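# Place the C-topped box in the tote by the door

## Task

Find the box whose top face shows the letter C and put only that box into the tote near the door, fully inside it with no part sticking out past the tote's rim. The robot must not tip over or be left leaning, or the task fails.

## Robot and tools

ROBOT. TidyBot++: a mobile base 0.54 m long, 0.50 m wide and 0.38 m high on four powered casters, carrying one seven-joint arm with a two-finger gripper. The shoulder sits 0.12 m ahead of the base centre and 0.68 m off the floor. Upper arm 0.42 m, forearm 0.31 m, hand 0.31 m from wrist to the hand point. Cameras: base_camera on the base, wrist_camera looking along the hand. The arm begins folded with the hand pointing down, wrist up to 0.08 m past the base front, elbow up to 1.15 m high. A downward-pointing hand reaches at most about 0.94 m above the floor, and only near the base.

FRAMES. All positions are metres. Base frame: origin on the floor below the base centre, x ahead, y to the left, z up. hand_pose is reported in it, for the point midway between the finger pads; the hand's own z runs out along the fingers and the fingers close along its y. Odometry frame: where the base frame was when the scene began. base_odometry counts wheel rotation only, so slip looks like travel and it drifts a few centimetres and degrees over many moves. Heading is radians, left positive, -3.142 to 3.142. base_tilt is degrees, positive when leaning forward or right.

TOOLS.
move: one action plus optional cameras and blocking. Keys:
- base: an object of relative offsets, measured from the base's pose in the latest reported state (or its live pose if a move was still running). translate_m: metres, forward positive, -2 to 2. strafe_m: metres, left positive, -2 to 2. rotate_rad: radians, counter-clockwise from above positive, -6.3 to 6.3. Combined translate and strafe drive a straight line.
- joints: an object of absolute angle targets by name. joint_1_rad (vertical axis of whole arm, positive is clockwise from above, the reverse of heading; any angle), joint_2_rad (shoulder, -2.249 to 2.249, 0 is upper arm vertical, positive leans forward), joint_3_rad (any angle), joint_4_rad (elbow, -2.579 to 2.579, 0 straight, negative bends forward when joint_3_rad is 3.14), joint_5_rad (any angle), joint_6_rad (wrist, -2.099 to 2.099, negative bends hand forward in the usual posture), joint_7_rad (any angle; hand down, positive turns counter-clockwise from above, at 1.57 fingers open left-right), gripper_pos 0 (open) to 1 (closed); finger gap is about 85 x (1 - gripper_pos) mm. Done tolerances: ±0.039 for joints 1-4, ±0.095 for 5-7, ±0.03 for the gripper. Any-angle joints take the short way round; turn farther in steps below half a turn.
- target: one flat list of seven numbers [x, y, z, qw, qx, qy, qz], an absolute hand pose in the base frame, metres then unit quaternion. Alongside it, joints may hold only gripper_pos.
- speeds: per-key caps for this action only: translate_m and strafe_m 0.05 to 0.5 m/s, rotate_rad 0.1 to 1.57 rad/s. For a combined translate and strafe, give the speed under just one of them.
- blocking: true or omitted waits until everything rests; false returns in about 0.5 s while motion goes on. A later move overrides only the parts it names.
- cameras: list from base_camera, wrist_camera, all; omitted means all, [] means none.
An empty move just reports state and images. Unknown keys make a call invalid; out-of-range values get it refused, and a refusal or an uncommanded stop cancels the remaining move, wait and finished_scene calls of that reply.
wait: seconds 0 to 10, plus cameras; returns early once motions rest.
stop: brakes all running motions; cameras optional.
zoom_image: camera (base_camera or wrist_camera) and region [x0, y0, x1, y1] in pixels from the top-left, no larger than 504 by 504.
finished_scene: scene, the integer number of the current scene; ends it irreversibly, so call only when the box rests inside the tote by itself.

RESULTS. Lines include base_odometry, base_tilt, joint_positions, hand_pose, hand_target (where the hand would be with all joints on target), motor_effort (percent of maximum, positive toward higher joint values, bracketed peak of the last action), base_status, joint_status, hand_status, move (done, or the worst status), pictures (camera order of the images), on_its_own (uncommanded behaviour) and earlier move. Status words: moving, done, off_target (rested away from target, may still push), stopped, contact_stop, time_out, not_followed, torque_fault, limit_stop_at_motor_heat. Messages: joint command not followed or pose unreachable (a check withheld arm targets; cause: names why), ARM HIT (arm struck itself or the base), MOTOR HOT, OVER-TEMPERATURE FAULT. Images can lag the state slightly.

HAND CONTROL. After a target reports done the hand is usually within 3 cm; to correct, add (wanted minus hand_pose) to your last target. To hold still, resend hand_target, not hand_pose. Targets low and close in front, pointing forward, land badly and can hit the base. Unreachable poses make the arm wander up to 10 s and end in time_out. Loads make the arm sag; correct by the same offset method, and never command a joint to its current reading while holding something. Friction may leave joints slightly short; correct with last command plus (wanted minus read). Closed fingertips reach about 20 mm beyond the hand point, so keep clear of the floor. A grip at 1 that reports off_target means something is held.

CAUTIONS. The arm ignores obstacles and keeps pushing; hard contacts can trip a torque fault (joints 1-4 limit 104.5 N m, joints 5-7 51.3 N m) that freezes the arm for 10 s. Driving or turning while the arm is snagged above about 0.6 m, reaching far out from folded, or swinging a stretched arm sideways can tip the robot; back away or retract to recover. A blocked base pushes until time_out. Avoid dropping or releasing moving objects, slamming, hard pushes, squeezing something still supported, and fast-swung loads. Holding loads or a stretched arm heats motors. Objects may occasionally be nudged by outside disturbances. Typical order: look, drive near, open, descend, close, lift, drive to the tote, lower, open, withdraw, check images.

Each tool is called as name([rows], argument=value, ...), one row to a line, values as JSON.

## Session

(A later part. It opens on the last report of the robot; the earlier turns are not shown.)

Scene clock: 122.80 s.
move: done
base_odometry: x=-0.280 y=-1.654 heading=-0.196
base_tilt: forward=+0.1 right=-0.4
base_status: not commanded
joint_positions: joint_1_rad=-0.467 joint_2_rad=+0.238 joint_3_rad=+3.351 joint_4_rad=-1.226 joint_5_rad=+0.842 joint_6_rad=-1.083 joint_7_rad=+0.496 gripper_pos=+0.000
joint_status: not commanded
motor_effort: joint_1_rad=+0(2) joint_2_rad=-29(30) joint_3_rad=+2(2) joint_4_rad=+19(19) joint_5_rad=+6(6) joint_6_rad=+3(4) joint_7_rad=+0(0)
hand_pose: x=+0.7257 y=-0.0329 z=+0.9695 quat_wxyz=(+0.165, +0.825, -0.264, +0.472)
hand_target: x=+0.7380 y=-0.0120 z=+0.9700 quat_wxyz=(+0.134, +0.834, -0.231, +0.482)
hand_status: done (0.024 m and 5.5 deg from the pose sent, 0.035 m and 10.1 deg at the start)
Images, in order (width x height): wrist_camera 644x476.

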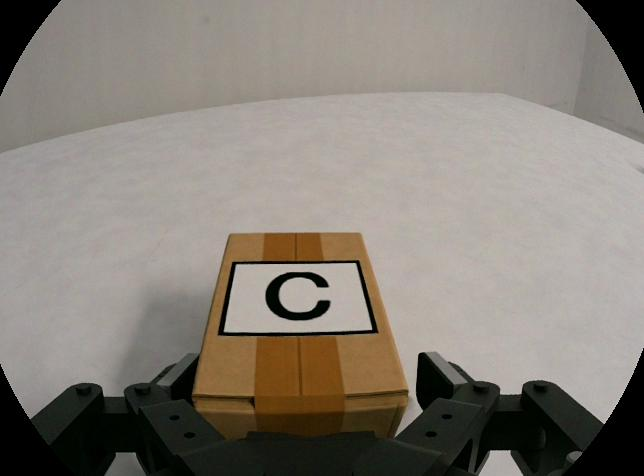

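move(base={"translate_m": 0.02, "strafe_m": -0.007}, cameras=["wrist_camera"])

Scene clock: 126.20 s.
move: done
base_odometry: x=-0.261 y=-1.665 heading=-0.195
base_tilt: forward=+0.1 right=-0.4
base_status: done
joint_positions: joint_1_rad=-0.464 joint_2_rad=+0.230 joint_3_rad=+3.350 joint_4_rad=-1.227 joint_5_rad=+0.840 joint_6_rad=-1.080 joint_7_rad=+0.496 gripper_pos=+0.000
joint_status: not commanded
motor_effort: joint_1_rad=+0(2) joint_2_rad=-29(33) joint_3_rad=+1(2) joint_4_rad=+19(20) joint_5_rad=+6(6) joint_6_rad=+3(4) joint_7_rad=+0(0)
hand_pose: x=+0.7245 y=-0.0341 z=+0.9730 quat_wxyz=(+0.162, +0.823, -0.265, +0.475)
hand_target: x=+0.7380 y=-0.0120 z=+0.9700 quat_wxyz=(+0.134, +0.834, -0.231, +0.482)
hand_status: not commanded
Images, in order (width x height): wrist_camera 644x476.

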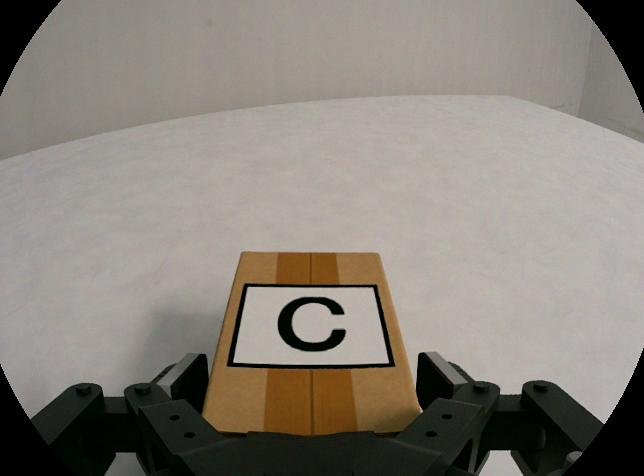

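move(joints={"gripper_pos":0.5}, cameras=["wrist_camera"])

Scene clock: 128.93 s.
move: off_target
base_odometry: x=-0.261 y=-1.665 heading=-0.195
base_tilt: forward=+0.1 right=-0.4
base_status: not commanded
joint_positions: joint_1_rad=-0.464 joint_2_rad=+0.222 joint_3_rad=+3.350 joint_4_rad=-1.227 joint_5_rad=+0.838 joint_6_rad=-1.073 joint_7_rad=+0.496 gripper_pos=+0.340
joint_status: gripper_pos off_target (ended at +0.340, target +0.500)
motor_effort: joint_1_rad=+0(2) joint_2_rad=-27(29) joint_3_rad=+0(2) joint_4_rad=+17(20) joint_5_rad=+4(6) joint_6_rad=+3(4) joint_7_rad=+0(0)
hand_pose: x=+0.7236 y=-0.0337 z=+0.9778 quat_wxyz=(+0.157, +0.822, -0.266, +0.479)
hand_target: x=+0.7380 y=-0.0120 z=+0.9700 quat_wxyz=(+0.134, +0.834, -0.231, +0.482)
hand_status: not commanded
Images, in order (width x height): wrist_camera 644x476.

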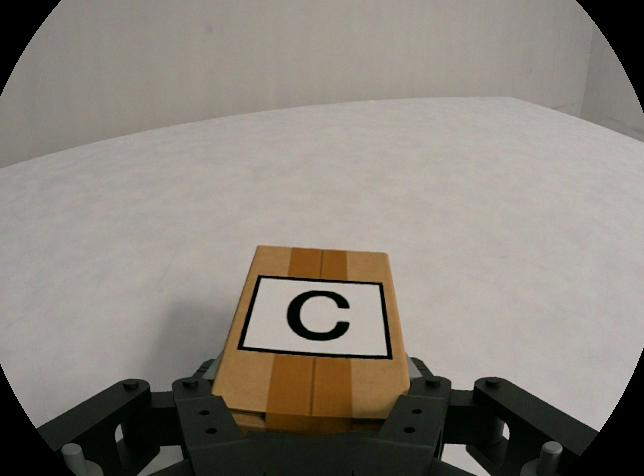

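move(joints={"gripper_pos":0.7}, target=[0.725, -0.012, 1.05, 0.134, 0.8345, -0.231, 0.482], cameras=["wrist_camera"])

move(base={"translate_m": -0.75})

Scene clock: 133.07 s.
move: off_target
base_odometry: x=-0.261 y=-1.665 heading=-0.195
base_tilt: forward=+0.1 right=-0.5
base_status: not commanded
joint_positions: joint_1_rad=-0.464 joint_2_rad=+0.222 joint_3_rad=+3.350 joint_4_rad=-0.968 joint_5_rad=+0.731 joint_6_rad=-1.129 joint_7_rad=+0.700 gripper_pos=+0.340
joint_status: gripper_pos off_target (ended at +0.340, target +0.700)
motor_effort: joint_1_rad=+1(1) joint_2_rad=-29(32) joint_3_rad=+1(2) joint_4_rad=+20(21) joint_5_rad=+5(6) joint_6_rad=+6(6) joint_7_rad=+0(0)
hand_pose: x=+0.7295 y=-0.0113 z=+1.0739 quat_wxyz=(+0.117, +0.813, -0.236, +0.518)
hand_target: x=+0.7250 y=-0.0120 z=+1.0500 quat_wxyz=(+0.134, +0.834, -0.231, +0.482)
hand_status: done (0.024 m and 5.3 deg from the pose sent, 0.075 m and 5.0 deg at the start)
Images, in order (width x height): wrist_camera 644x476.

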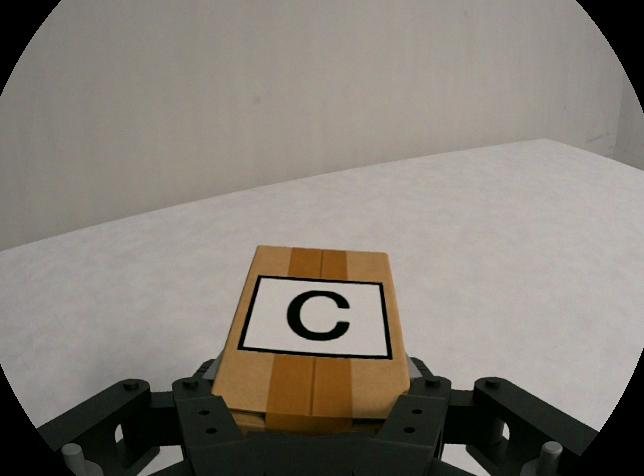

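Scene clock: 135.97 s.
move: done
base_odometry: x=-0.997 y=-1.519 heading=-0.196
base_tilt: forward=+0.1 right=-0.4
base_status: done
joint_positions: joint_1_rad=-0.464 joint_2_rad=+0.233 joint_3_rad=+3.350 joint_4_rad=-0.966 joint_5_rad=+0.726 joint_6_rad=-1.131 joint_7_rad=+0.702 gripper_pos=+0.340
joint_status: not commanded
motor_effort: joint_1_rad=+1(4) joint_2_rad=-30(35) joint_3_rad=+1(2) joint_4_rad=+20(21) joint_5_rad=+5(6) joint_6_rad=+6(6) joint_7_rad=+0(1)
hand_pose: x=+0.7327 y=-0.0092 z=+1.0678 quat_wxyz=(+0.119, +0.816, -0.235, +0.514)
hand_target: x=+0.7250 y=-0.0120 z=+1.0500 quat_wxyz=(+0.134, +0.834, -0.231, +0.482)
hand_status: not commanded
pictures: base_camera, wrist_camera
Images, in order (width x height): base_camera 644x364, wrist_camera 644x476.

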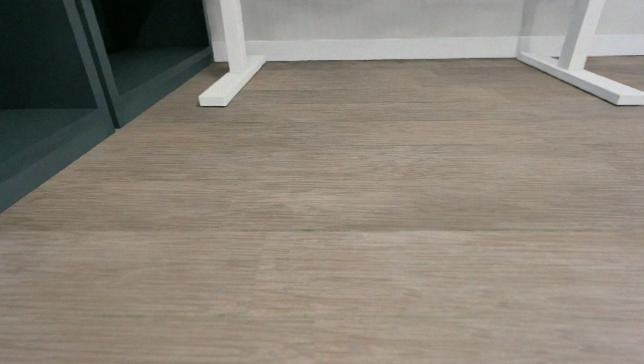

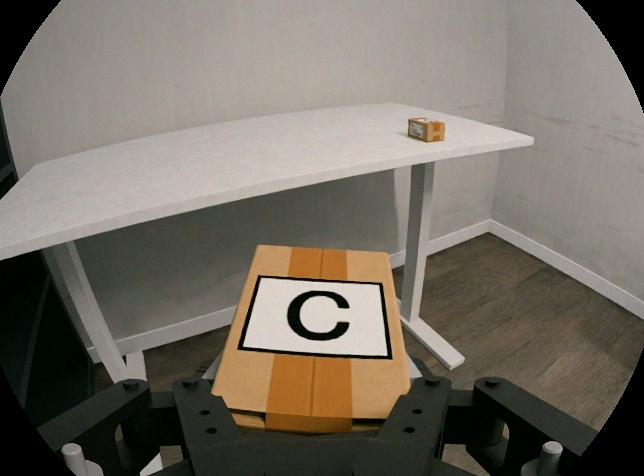

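move(base={"translate_m": -1.05, "strafe_m": -0.25}, target=[0.40, 0, 0.75, 0, 1, 0, 0], cameras=["wrist_camera"])

move(base={"rotate_rad": 1.605})

Scene clock: 146.87 s.
move: done
base_odometry: x=-2.076 y=-1.560 heading=-0.196
base_tilt: forward=+0.1 right=-0.4
base_status: done
joint_positions: joint_1_rad=-0.034 joint_2_rad=-0.063 joint_3_rad=+3.182 joint_4_rad=-1.763 joint_5_rad=+0.040 joint_6_rad=-1.371 joint_7_rad=+1.519 gripper_pos=+0.340
joint_status: not commanded
motor_effort: joint_1_rad=+1(2) joint_2_rad=-16(34) joint_3_rad=-1(2) joint_4_rad=+17(20) joint_5_rad=+0(6) joint_6_rad=+1(6) joint_7_rad=+0(1)
hand_pose: x=+0.4266 y=-0.0128 z=+0.7507 quat_wxyz=(+0.018, +0.999, -0.026, +0.035)
hand_target: x=+0.4000 y=+0.0000 z=+0.7500 quat_wxyz=(+0.000, +1.000, +0.000, +0.000)
hand_status: done (0.029 m and 5.4 deg from the pose sent, 0.460 m and 70.5 deg at the start)
Images, in order (width x height): wrist_camera 644x476.

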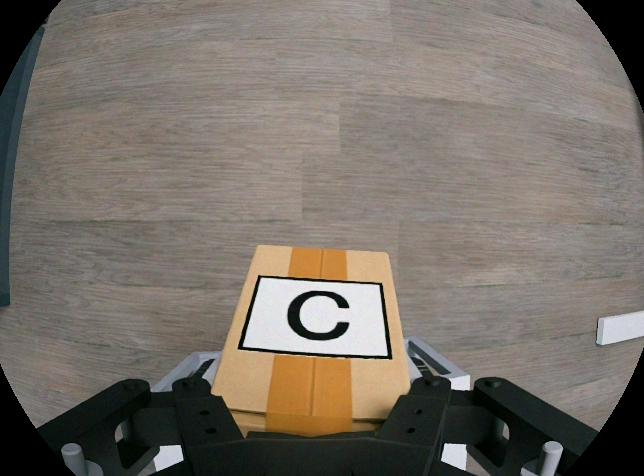

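Scene clock: 149.20 s.
move: done
base_odometry: x=-2.076 y=-1.560 heading=+1.408
base_tilt: forward=+0.0 right=-0.4
base_status: done
joint_positions: joint_1_rad=-0.028 joint_2_rad=-0.063 joint_3_rad=+3.171 joint_4_rad=-1.763 joint_5_rad=+0.031 joint_6_rad=-1.371 joint_7_rad=+1.519 gripper_pos=+0.340
joint_status: not commanded
motor_effort: joint_1_rad=+0(2) joint_2_rad=-16(19) joint_3_rad=+0(3) joint_4_rad=+17(17) joint_5_rad=+0(1) joint_6_rad=+1(1) joint_7_rad=+0(1)
hand_pose: x=+0.4264 y=-0.0086 z=+0.7506 quat_wxyz=(+0.013, +0.999, -0.024, +0.035)
hand_target: x=+0.4000 y=+0.0000 z=+0.7500 quat_wxyz=(+0.000, +1.000, +0.000, +0.000)
hand_status: not commanded
pictures: base_camera, wrist_camera
Images, in order (width x height): base_camera 644x364, wrist_camera 644x476.

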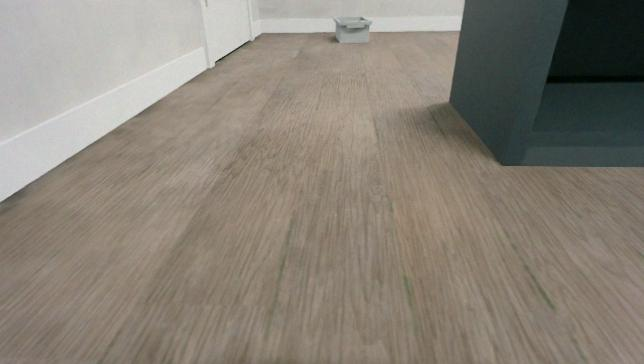

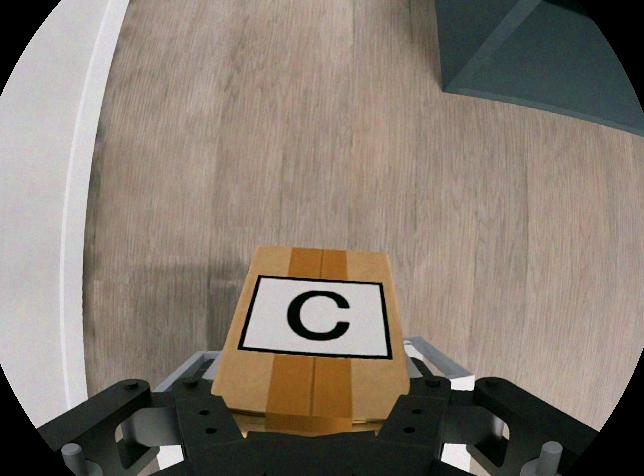

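move(base={"rotate_rad": -0.055, "strafe_m": 0.1}, cameras=[])

move(base={"translate_m": 1.6})

Scene clock: 153.20 s.
move: done
base_odometry: x=-2.175 y=-1.544 heading=+1.355
base_tilt: forward=+0.1 right=-0.4
base_status: done
joint_positions: joint_1_rad=-0.019 joint_2_rad=-0.063 joint_3_rad=+3.164 joint_4_rad=-1.763 joint_5_rad=+0.025 joint_6_rad=-1.371 joint_7_rad=+1.519 gripper_pos=+0.340
joint_status: not commanded
motor_effort: joint_1_rad=+0(3) joint_2_rad=-16(17) joint_3_rad=-1(3) joint_4_rad=+17(18) joint_5_rad=+0(2) joint_6_rad=+0(1) joint_7_rad=+0(1)
hand_pose: x=+0.4263 y=-0.0072 z=+0.7506 quat_wxyz=(+0.011, +0.999, -0.025, +0.035)
hand_target: x=+0.4000 y=+0.0000 z=+0.7500 quat_wxyz=(+0.000, +1.000, +0.000, +0.000)
hand_status: not commanded

Scene clock: 157.70 s.
move: done
base_odometry: x=-1.832 y=+0.019 heading=+1.355
base_tilt: forward=+0.1 right=-0.5
base_status: done
joint_positions: joint_1_rad=-0.019 joint_2_rad=-0.066 joint_3_rad=+3.164 joint_4_rad=-1.764 joint_5_rad=+0.025 joint_6_rad=-1.374 joint_7_rad=+1.519 gripper_pos=+0.340
joint_status: not commanded
motor_effort: joint_1_rad=+0(2) joint_2_rad=-17(19) joint_3_rad=-1(2) joint_4_rad=+17(18) joint_5_rad=+0(1) joint_6_rad=+1(1) joint_7_rad=+0(1)
hand_pose: x=+0.4250 y=-0.0072 z=+0.7512 quat_wxyz=(+0.011, +0.999, -0.025, +0.035)
hand_target: x=+0.4000 y=+0.0000 z=+0.7500 quat_wxyz=(+0.000, +1.000, +0.000, +0.000)
hand_status: not commanded
pictures: base_camera, wrist_camera
Images, in order (width x height): base_camera 644x364, wrist_camera 644x476.

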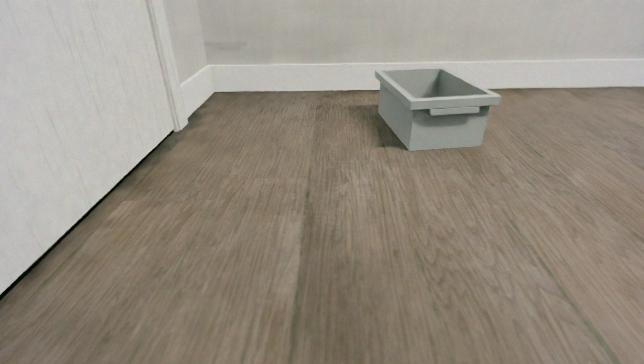

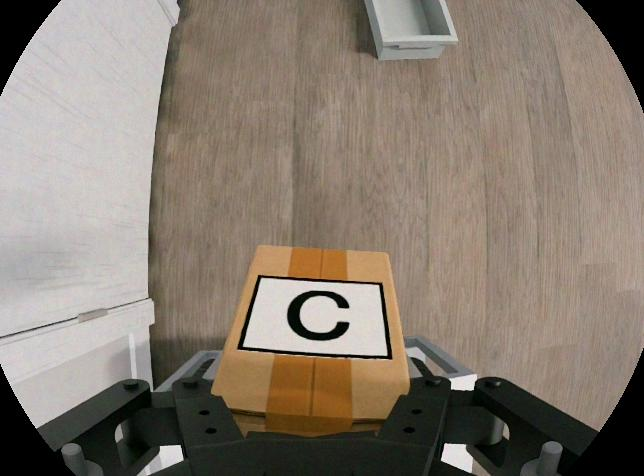

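move(base={"translate_m": 0.4, "strafe_m": -0.15})

Scene clock: 171.57 s.
move: done
base_odometry: x=-1.600 y=+0.378 heading=+1.356
base_tilt: forward=+0.1 right=-0.4
base_status: done
joint_positions: joint_1_rad=-0.019 joint_2_rad=-0.068 joint_3_rad=+3.164 joint_4_rad=-1.765 joint_5_rad=+0.025 joint_6_rad=-1.375 joint_7_rad=+1.519 gripper_pos=+0.340
joint_status: not commanded
motor_effort: joint_1_rad=-1(1) joint_2_rad=-16(20) joint_3_rad=+0(2) joint_4_rad=+17(18) joint_5_rad=+0(1) joint_6_rad=+1(2) joint_7_rad=+0(1)
hand_pose: x=+0.4240 y=-0.0072 z=+0.7514 quat_wxyz=(+0.011, +0.999, -0.025, +0.035)
hand_target: x=+0.4000 y=+0.0000 z=+0.7500 quat_wxyz=(+0.000, +1.000, +0.000, +0.000)
hand_status: not commanded
pictures: base_camera, wrist_camera
Images, in order (width x height): base_camera 644x364, wrist_camera 644x476.

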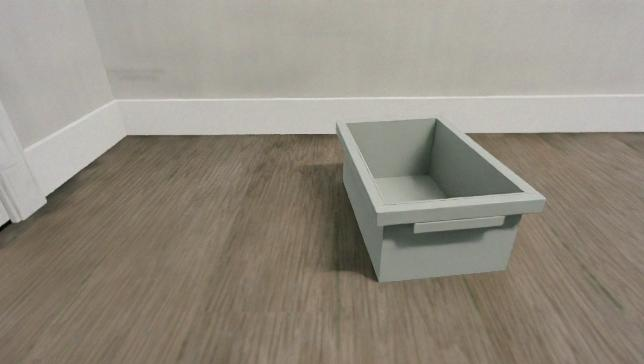

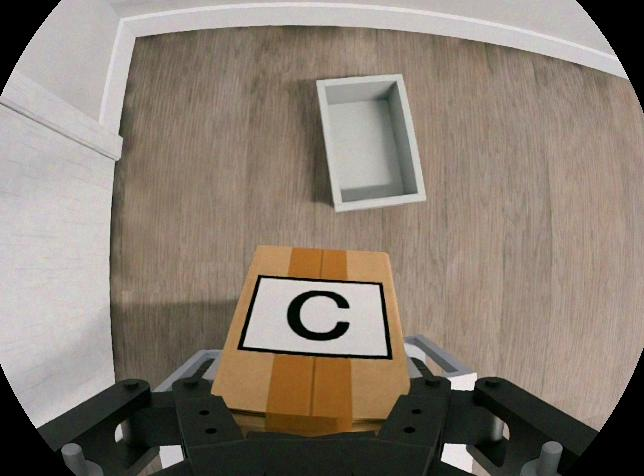

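move(target=[0.79, -0.134, 0.32, -0.022, 0.909, 0.048, 0.414])

Scene clock: 181.47 s.
move: done
base_odometry: x=-1.600 y=+0.378 heading=+1.356
base_tilt: forward=+0.1 right=-0.4
base_status: not commanded
joint_positions: joint_1_rad=+0.458 joint_2_rad=+1.199 joint_3_rad=+2.975 joint_4_rad=-1.713 joint_5_rad=+0.440 joint_6_rad=+0.483 joint_7_rad=+1.595 gripper_pos=+0.340
joint_status: not commanded
motor_effort: joint_1_rad=+1(1) joint_2_rad=-45(48) joint_3_rad=-6(6) joint_4_rad=+7(17) joint_5_rad=+0(1) joint_6_rad=+7(7) joint_7_rad=+0(1)
hand_pose: x=+0.7701 y=-0.1401 z=+0.3092 quat_wxyz=(-0.021, +0.928, +0.018, +0.371)
hand_target: x=+0.7900 y=-0.1340 z=+0.3200 quat_wxyz=(-0.022, +0.909, +0.048, +0.414)
hand_status: done (0.023 m and 6.4 deg from the pose sent, 0.580 m and 45.9 deg at the start)
pictures: base_camera, wrist_camera
Images, in order (width x height): base_camera 644x364, wrist_camera 644x476.

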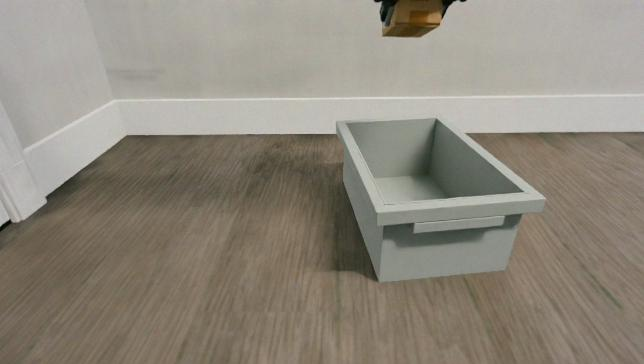

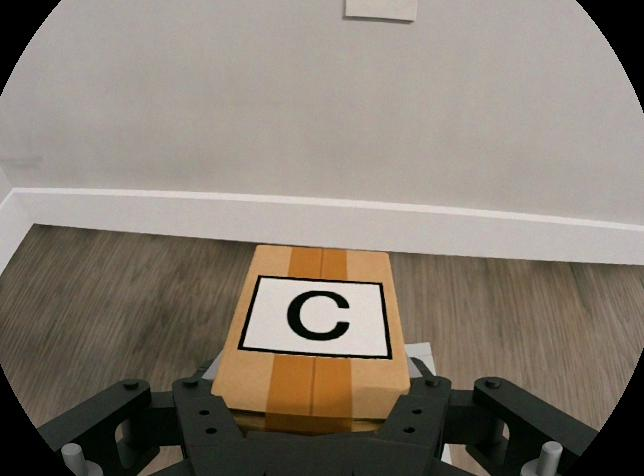

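move(target=[0.78, -0.14, 0.23, -0.044, 0.883, 0.085, 0.460])

Scene clock: 188.00 s.
move: done
base_odometry: x=-1.600 y=+0.378 heading=+1.356
base_tilt: forward=+0.1 right=-0.4
base_status: not commanded
joint_positions: joint_1_rad=+0.538 joint_2_rad=+1.476 joint_3_rad=+2.974 joint_4_rad=-1.570 joint_5_rad=+0.640 joint_6_rad=+0.685 joint_7_rad=+1.614 gripper_pos=+0.340
joint_status: not commanded
motor_effort: joint_1_rad=+0(1) joint_2_rad=-45(49) joint_3_rad=-7(8) joint_4_rad=+5(8) joint_5_rad=+0(1) joint_6_rad=+7(8) joint_7_rad=+0(0)
hand_pose: x=+0.7641 y=-0.1406 z=+0.2133 quat_wxyz=(-0.050, +0.906, +0.057, +0.416)
hand_target: x=+0.7800 y=-0.1400 z=+0.2300 quat_wxyz=(-0.044, +0.883, +0.085, +0.460)
hand_status: done (0.023 m and 6.6 deg from the pose sent, 0.080 m and 14.1 deg at the start)
pictures: base_camera, wrist_camera
Images, in order (width x height): base_camera 644x364, wrist_camera 644x476.

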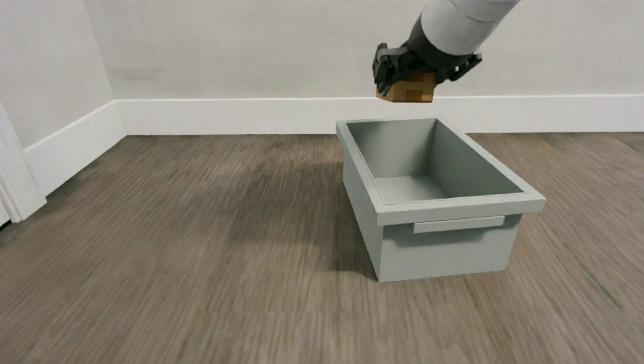

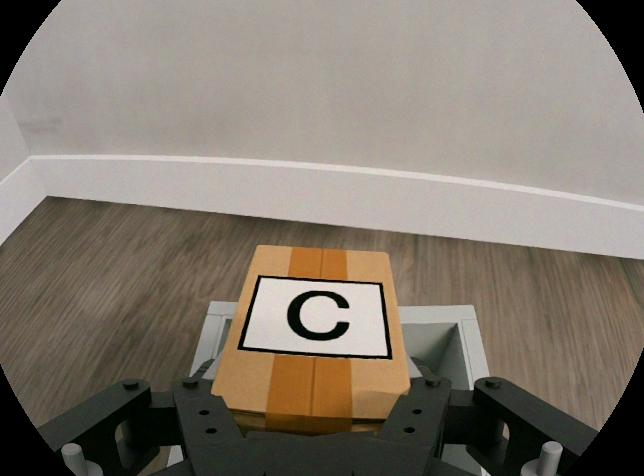

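move(target=[0.775, -0.163, 0.15, -0.044, 0.883, 0.085, 0.460])

Scene clock: 193.13 s.
move: done
base_odometry: x=-1.600 y=+0.378 heading=+1.356
base_tilt: forward=+0.1 right=-0.4
base_status: not commanded
joint_positions: joint_1_rad=+0.561 joint_2_rad=+1.659 joint_3_rad=+2.980 joint_4_rad=-1.361 joint_5_rad=+0.739 joint_6_rad=+0.693 joint_7_rad=+1.614 gripper_pos=+0.340
joint_status: not commanded
motor_effort: joint_1_rad=+0(2) joint_2_rad=-46(49) joint_3_rad=-7(9) joint_4_rad=+5(6) joint_5_rad=+0(0) joint_6_rad=+8(8) joint_7_rad=+0(1)
hand_pose: x=+0.7710 y=-0.1552 z=+0.1429 quat_wxyz=(-0.042, +0.899, +0.082, +0.429)
hand_target: x=+0.7750 y=-0.1630 z=+0.1500 quat_wxyz=(-0.044, +0.883, +0.085, +0.460)
hand_status: done (0.011 m and 4.0 deg from the pose sent, 0.068 m and 6.6 deg at the start)
pictures: base_camera, wrist_camera
Images, in order (width x height): base_camera 644x364, wrist_camera 644x476.

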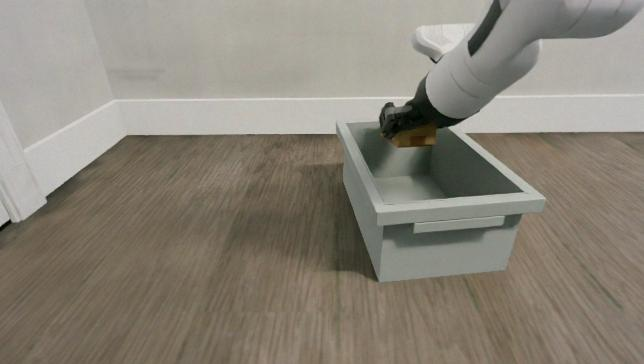

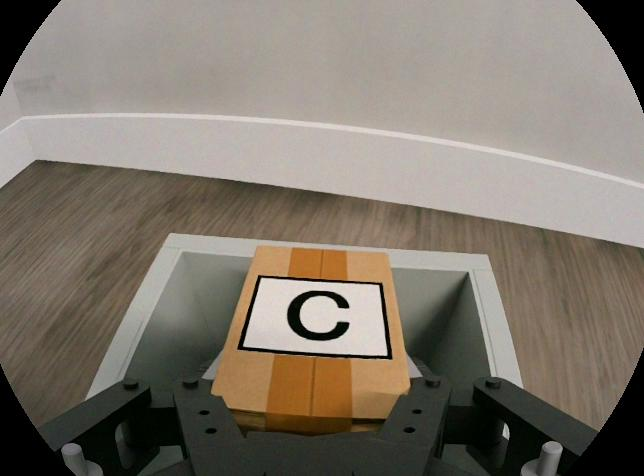

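move(target=[0.759, -0.165, 0.095, -0.032, 0.885, 0.062, 0.461])

Scene clock: 198.30 s.
move: done
base_odometry: x=-1.600 y=+0.378 heading=+1.356
base_tilt: forward=+0.1 right=-0.4
base_status: not commanded
joint_positions: joint_1_rad=+0.560 joint_2_rad=+1.783 joint_3_rad=+3.031 joint_4_rad=-1.270 joint_5_rad=+0.722 joint_6_rad=+0.760 joint_7_rad=+1.614 gripper_pos=+0.341
joint_status: not commanded
motor_effort: joint_1_rad=+0(1) joint_2_rad=-45(48) joint_3_rad=-6(7) joint_4_rad=+5(6) joint_5_rad=+0(2) joint_6_rad=+7(8) joint_7_rad=+0(1)
hand_pose: x=+0.7502 y=-0.1669 z=+0.0891 quat_wxyz=(-0.031, +0.898, +0.076, +0.433)
hand_target: x=+0.7590 y=-0.1650 z=+0.0950 quat_wxyz=(-0.032, +0.885, +0.062, +0.461)
hand_status: done (0.011 m and 3.9 deg from the pose sent, 0.050 m and 4.8 deg at the start)
pictures: base_camera, wrist_camera
Images, in order (width x height): base_camera 644x364, wrist_camera 644x476.

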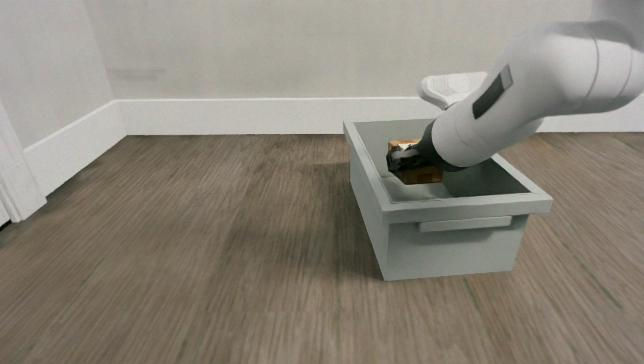

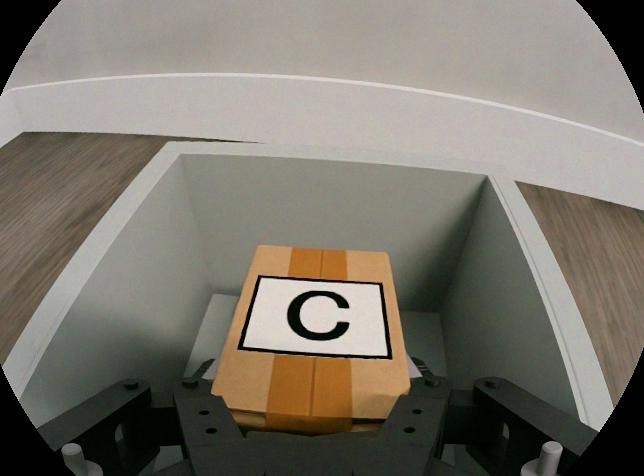

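move(target=[0.757, -0.172, 0.065, -0.032, 0.885, 0.062, 0.461], cameras=[])

move(target=[0.756, -0.175, 0.045, -0.032, 0.885, 0.062, 0.461])

Scene clock: 201.27 s.
move: done
base_odometry: x=-1.600 y=+0.378 heading=+1.356
base_tilt: forward=+0.1 right=-0.4
base_status: not commanded
joint_positions: joint_1_rad=+0.559 joint_2_rad=+1.849 joint_3_rad=+3.053 joint_4_rad=-1.164 joint_5_rad=+0.722 joint_6_rad=+0.760 joint_7_rad=+1.590 gripper_pos=+0.341
joint_status: not commanded
motor_effort: joint_1_rad=+1(2) joint_2_rad=-45(47) joint_3_rad=-6(6) joint_4_rad=+6(6) joint_5_rad=+0(1) joint_6_rad=+7(8) joint_7_rad=+0(0)
hand_pose: x=+0.7555 y=-0.1851 z=+0.0663 quat_wxyz=(-0.016, +0.895, +0.072, +0.440)
hand_target: x=+0.7570 y=-0.1720 z=+0.0650 quat_wxyz=(-0.032, +0.885, +0.062, +0.461)
hand_status: done (0.013 m and 3.5 deg from the pose sent, 0.026 m and 3.9 deg at the start)

Scene clock: 202.17 s.
move: done
base_odometry: x=-1.600 y=+0.378 heading=+1.356
base_tilt: forward=+0.1 right=-0.4
base_status: not commanded
joint_positions: joint_1_rad=+0.549 joint_2_rad=+1.900 joint_3_rad=+3.076 joint_4_rad=-1.086 joint_5_rad=+0.722 joint_6_rad=+0.760 joint_7_rad=+1.549 gripper_pos=+0.341
joint_status: not commanded
motor_effort: joint_1_rad=+0(2) joint_2_rad=-44(47) joint_3_rad=-5(6) joint_4_rad=+6(7) joint_5_rad=-1(1) joint_6_rad=+7(8) joint_7_rad=+0(1)
hand_pose: x=+0.7568 y=-0.1922 z=+0.0478 quat_wxyz=(-0.012, +0.894, +0.066, +0.443)
hand_target: x=+0.7560 y=-0.1750 z=+0.0450 quat_wxyz=(-0.032, +0.885, +0.062, +0.461)
hand_status: done (0.017 m and 3.3 deg from the pose sent, 0.024 m and 3.5 deg at the start)
pictures: base_camera, wrist_camera
Images, in order (width x height): base_camera 644x364, wrist_camera 644x476.

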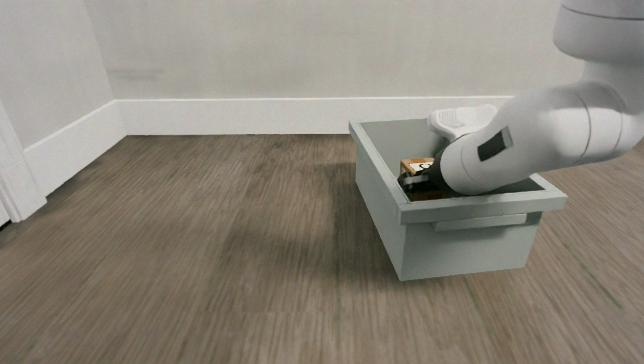

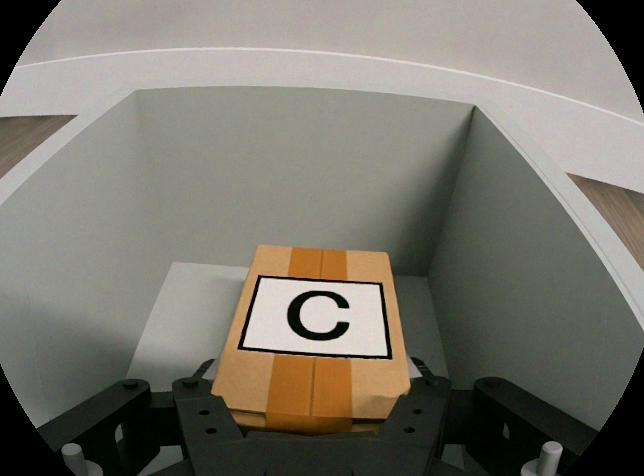

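move(target=[0.755, -0.158, 0.038, -0.032, 0.885, 0.062, 0.461], cameras=[])

move(target=[0.755, -0.158, 0.026, -0.032, 0.885, 0.062, 0.461])

Scene clock: 204.77 s.
move: done
base_odometry: x=-1.600 y=+0.378 heading=+1.356
base_tilt: forward=+0.1 right=-0.4
base_status: not commanded
joint_positions: joint_1_rad=+0.514 joint_2_rad=+1.913 joint_3_rad=+3.080 joint_4_rad=-1.086 joint_5_rad=+0.703 joint_6_rad=+0.765 joint_7_rad=+1.549 gripper_pos=+0.341
joint_status: not commanded
motor_effort: joint_1_rad=+1(2) joint_2_rad=-44(45) joint_3_rad=-5(6) joint_4_rad=+6(7) joint_5_rad=-1(1) joint_6_rad=+7(8) joint_7_rad=+0(0)
hand_pose: x=+0.7564 y=-0.1701 z=+0.0399 quat_wxyz=(-0.019, +0.895, +0.073, +0.440)
hand_target: x=+0.7550 y=-0.1580 z=+0.0380 quat_wxyz=(-0.032, +0.885, +0.062, +0.461)
hand_status: done (0.012 m and 3.3 deg from the pose sent, 0.036 m and 3.3 deg at the start)

Scene clock: 205.50 s.
move: off_target
base_odometry: x=-1.600 y=+0.378 heading=+1.356
base_tilt: forward=+0.1 right=-0.4
base_status: not commanded
joint_positions: joint_1_rad=+0.509 joint_2_rad=+1.932 joint_3_rad=+3.087 joint_4_rad=-1.037 joint_5_rad=+0.703 joint_6_rad=+0.766 joint_7_rad=+1.538 gripper_pos=+0.341
joint_status: not commanded
motor_effort: joint_1_rad=+0(1) joint_2_rad=-43(44) joint_3_rad=-4(5) joint_4_rad=+6(6) joint_5_rad=-1(1) joint_6_rad=+6(7) joint_7_rad=+0(1)
hand_pose: x=+0.7663 y=-0.1764 z=+0.0389 quat_wxyz=(-0.012, +0.890, +0.075, +0.449)
hand_target: x=+0.7550 y=-0.1580 z=+0.0260 quat_wxyz=(-0.032, +0.885, +0.062, +0.461)
hand_status: off_target (0.025 m and 3.0 deg from the pose sent, 0.018 m and 3.3 deg at the start)
pictures: base_camera, wrist_camera
Images, in order (width x height): base_camera 644x364, wrist_camera 644x476.

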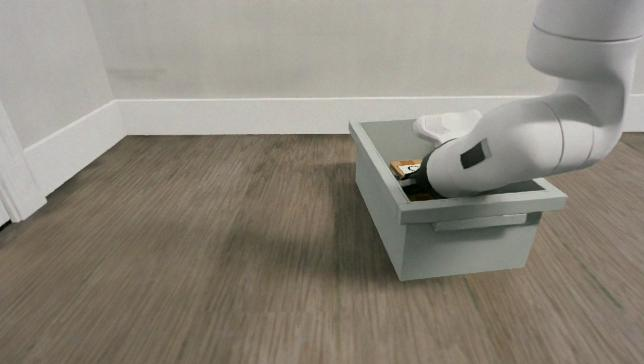

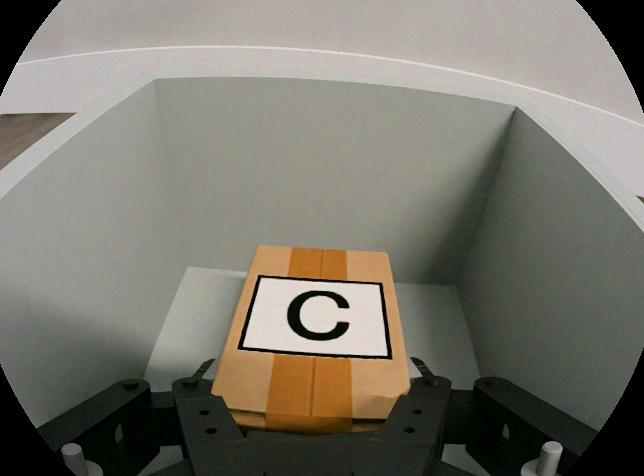

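move(joints={"gripper_pos":0.18})

Scene clock: 207.67 s.
move: done
base_odometry: x=-1.600 y=+0.378 heading=+1.356
base_tilt: forward=+0.1 right=-0.4
base_status: not commanded
joint_positions: joint_1_rad=+0.509 joint_2_rad=+1.937 joint_3_rad=+3.089 joint_4_rad=-1.037 joint_5_rad=+0.703 joint_6_rad=+0.766 joint_7_rad=+1.538 gripper_pos=+0.180
joint_status: all done
motor_effort: joint_1_rad=+0(1) joint_2_rad=-43(44) joint_3_rad=-5(5) joint_4_rad=+6(6) joint_5_rad=-1(1) joint_6_rad=+7(7) joint_7_rad=+0(0)
hand_pose: x=+0.7634 y=-0.1755 z=+0.0357 quat_wxyz=(-0.013, +0.891, +0.075, +0.447)
hand_target: x=+0.7550 y=-0.1580 z=+0.0260 quat_wxyz=(-0.032, +0.885, +0.062, +0.461)
hand_status: not commanded
pictures: base_camera, wrist_camera
Images, in order (width x height): base_camera 644x364, wrist_camera 644x476.

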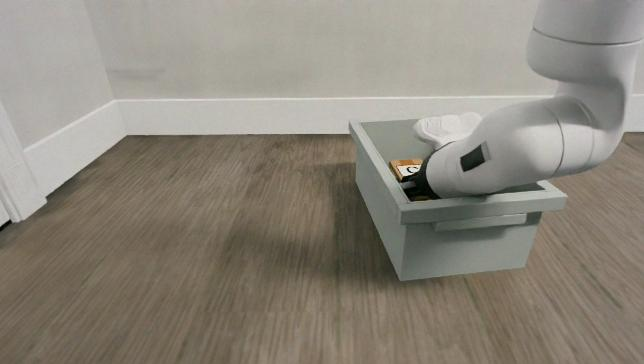

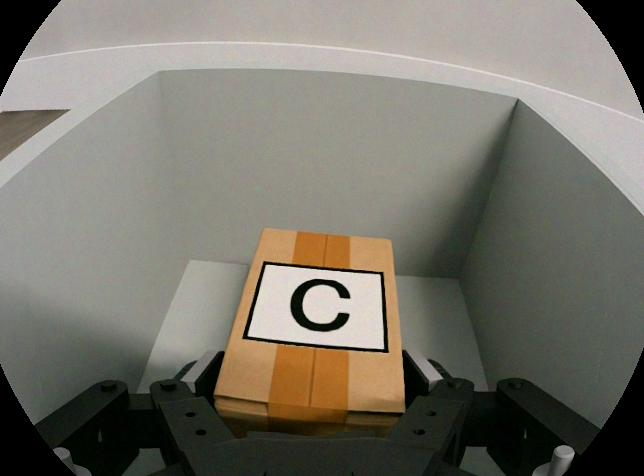

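Retract along the axis, biased upward.

move(target=[0.685, -0.165, 0.125, -0.032, 0.885, 0.062, 0.461], cameras=[])

move(target=[0.64, -0.16, 0.32, -0.032, 0.885, 0.062, 0.461])

Scene clock: 210.70 s.
move: done
base_odometry: x=-1.600 y=+0.378 heading=+1.356
base_tilt: forward=+0.1 right=-0.4
base_status: not commanded
joint_positions: joint_1_rad=+0.632 joint_2_rad=+1.745 joint_3_rad=+3.070 joint_4_rad=-1.530 joint_5_rad=+0.703 joint_6_rad=+0.918 joint_7_rad=+1.716 gripper_pos=+0.180
joint_status: not commanded
motor_effort: joint_1_rad=+0(2) joint_2_rad=-40(43) joint_3_rad=-5(6) joint_4_rad=+0(6) joint_5_rad=+0(1) joint_6_rad=+6(7) joint_7_rad=+0(1)
hand_pose: x=+0.6681 y=-0.1588 z=+0.0985 quat_wxyz=(-0.046, +0.905, +0.063, +0.419)
hand_target: x=+0.6850 y=-0.1650 z=+0.1250 quat_wxyz=(-0.032, +0.885, +0.062, +0.461)
hand_status: done (0.032 m and 5.5 deg from the pose sent, 0.119 m and 3.1 deg at the start)

Scene clock: 212.47 s.
move: done
base_odometry: x=-1.600 y=+0.378 heading=+1.356
base_tilt: forward=+0.1 right=-0.4
base_status: not commanded
joint_positions: joint_1_rad=+0.739 joint_2_rad=+1.297 joint_3_rad=+3.009 joint_4_rad=-2.074 joint_5_rad=+0.702 joint_6_rad=+0.945 joint_7_rad=+1.837 gripper_pos=+0.180
joint_status: not commanded
motor_effort: joint_1_rad=+1(2) joint_2_rad=-37(41) joint_3_rad=-7(7) joint_4_rad=-2(2) joint_5_rad=+1(2) joint_6_rad=+6(7) joint_7_rad=+0(0)
hand_pose: x=+0.6245 y=-0.1464 z=+0.2951 quat_wxyz=(-0.056, +0.902, +0.071, +0.422)
hand_target: x=+0.6400 y=-0.1600 z=+0.3200 quat_wxyz=(-0.032, +0.885, +0.062, +0.461)
hand_status: done (0.032 m and 5.7 deg from the pose sent, 0.223 m and 5.5 deg at the start)
pictures: base_camera, wrist_camera
Images, in order (width x height): base_camera 644x364, wrist_camera 644x476.

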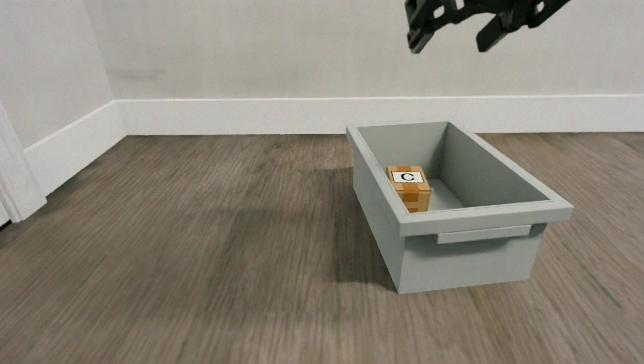

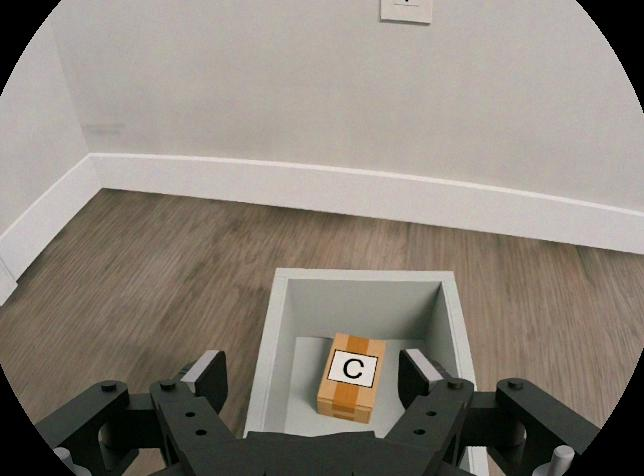

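finished_scene(scene=3)

The scene is finished: the task was done.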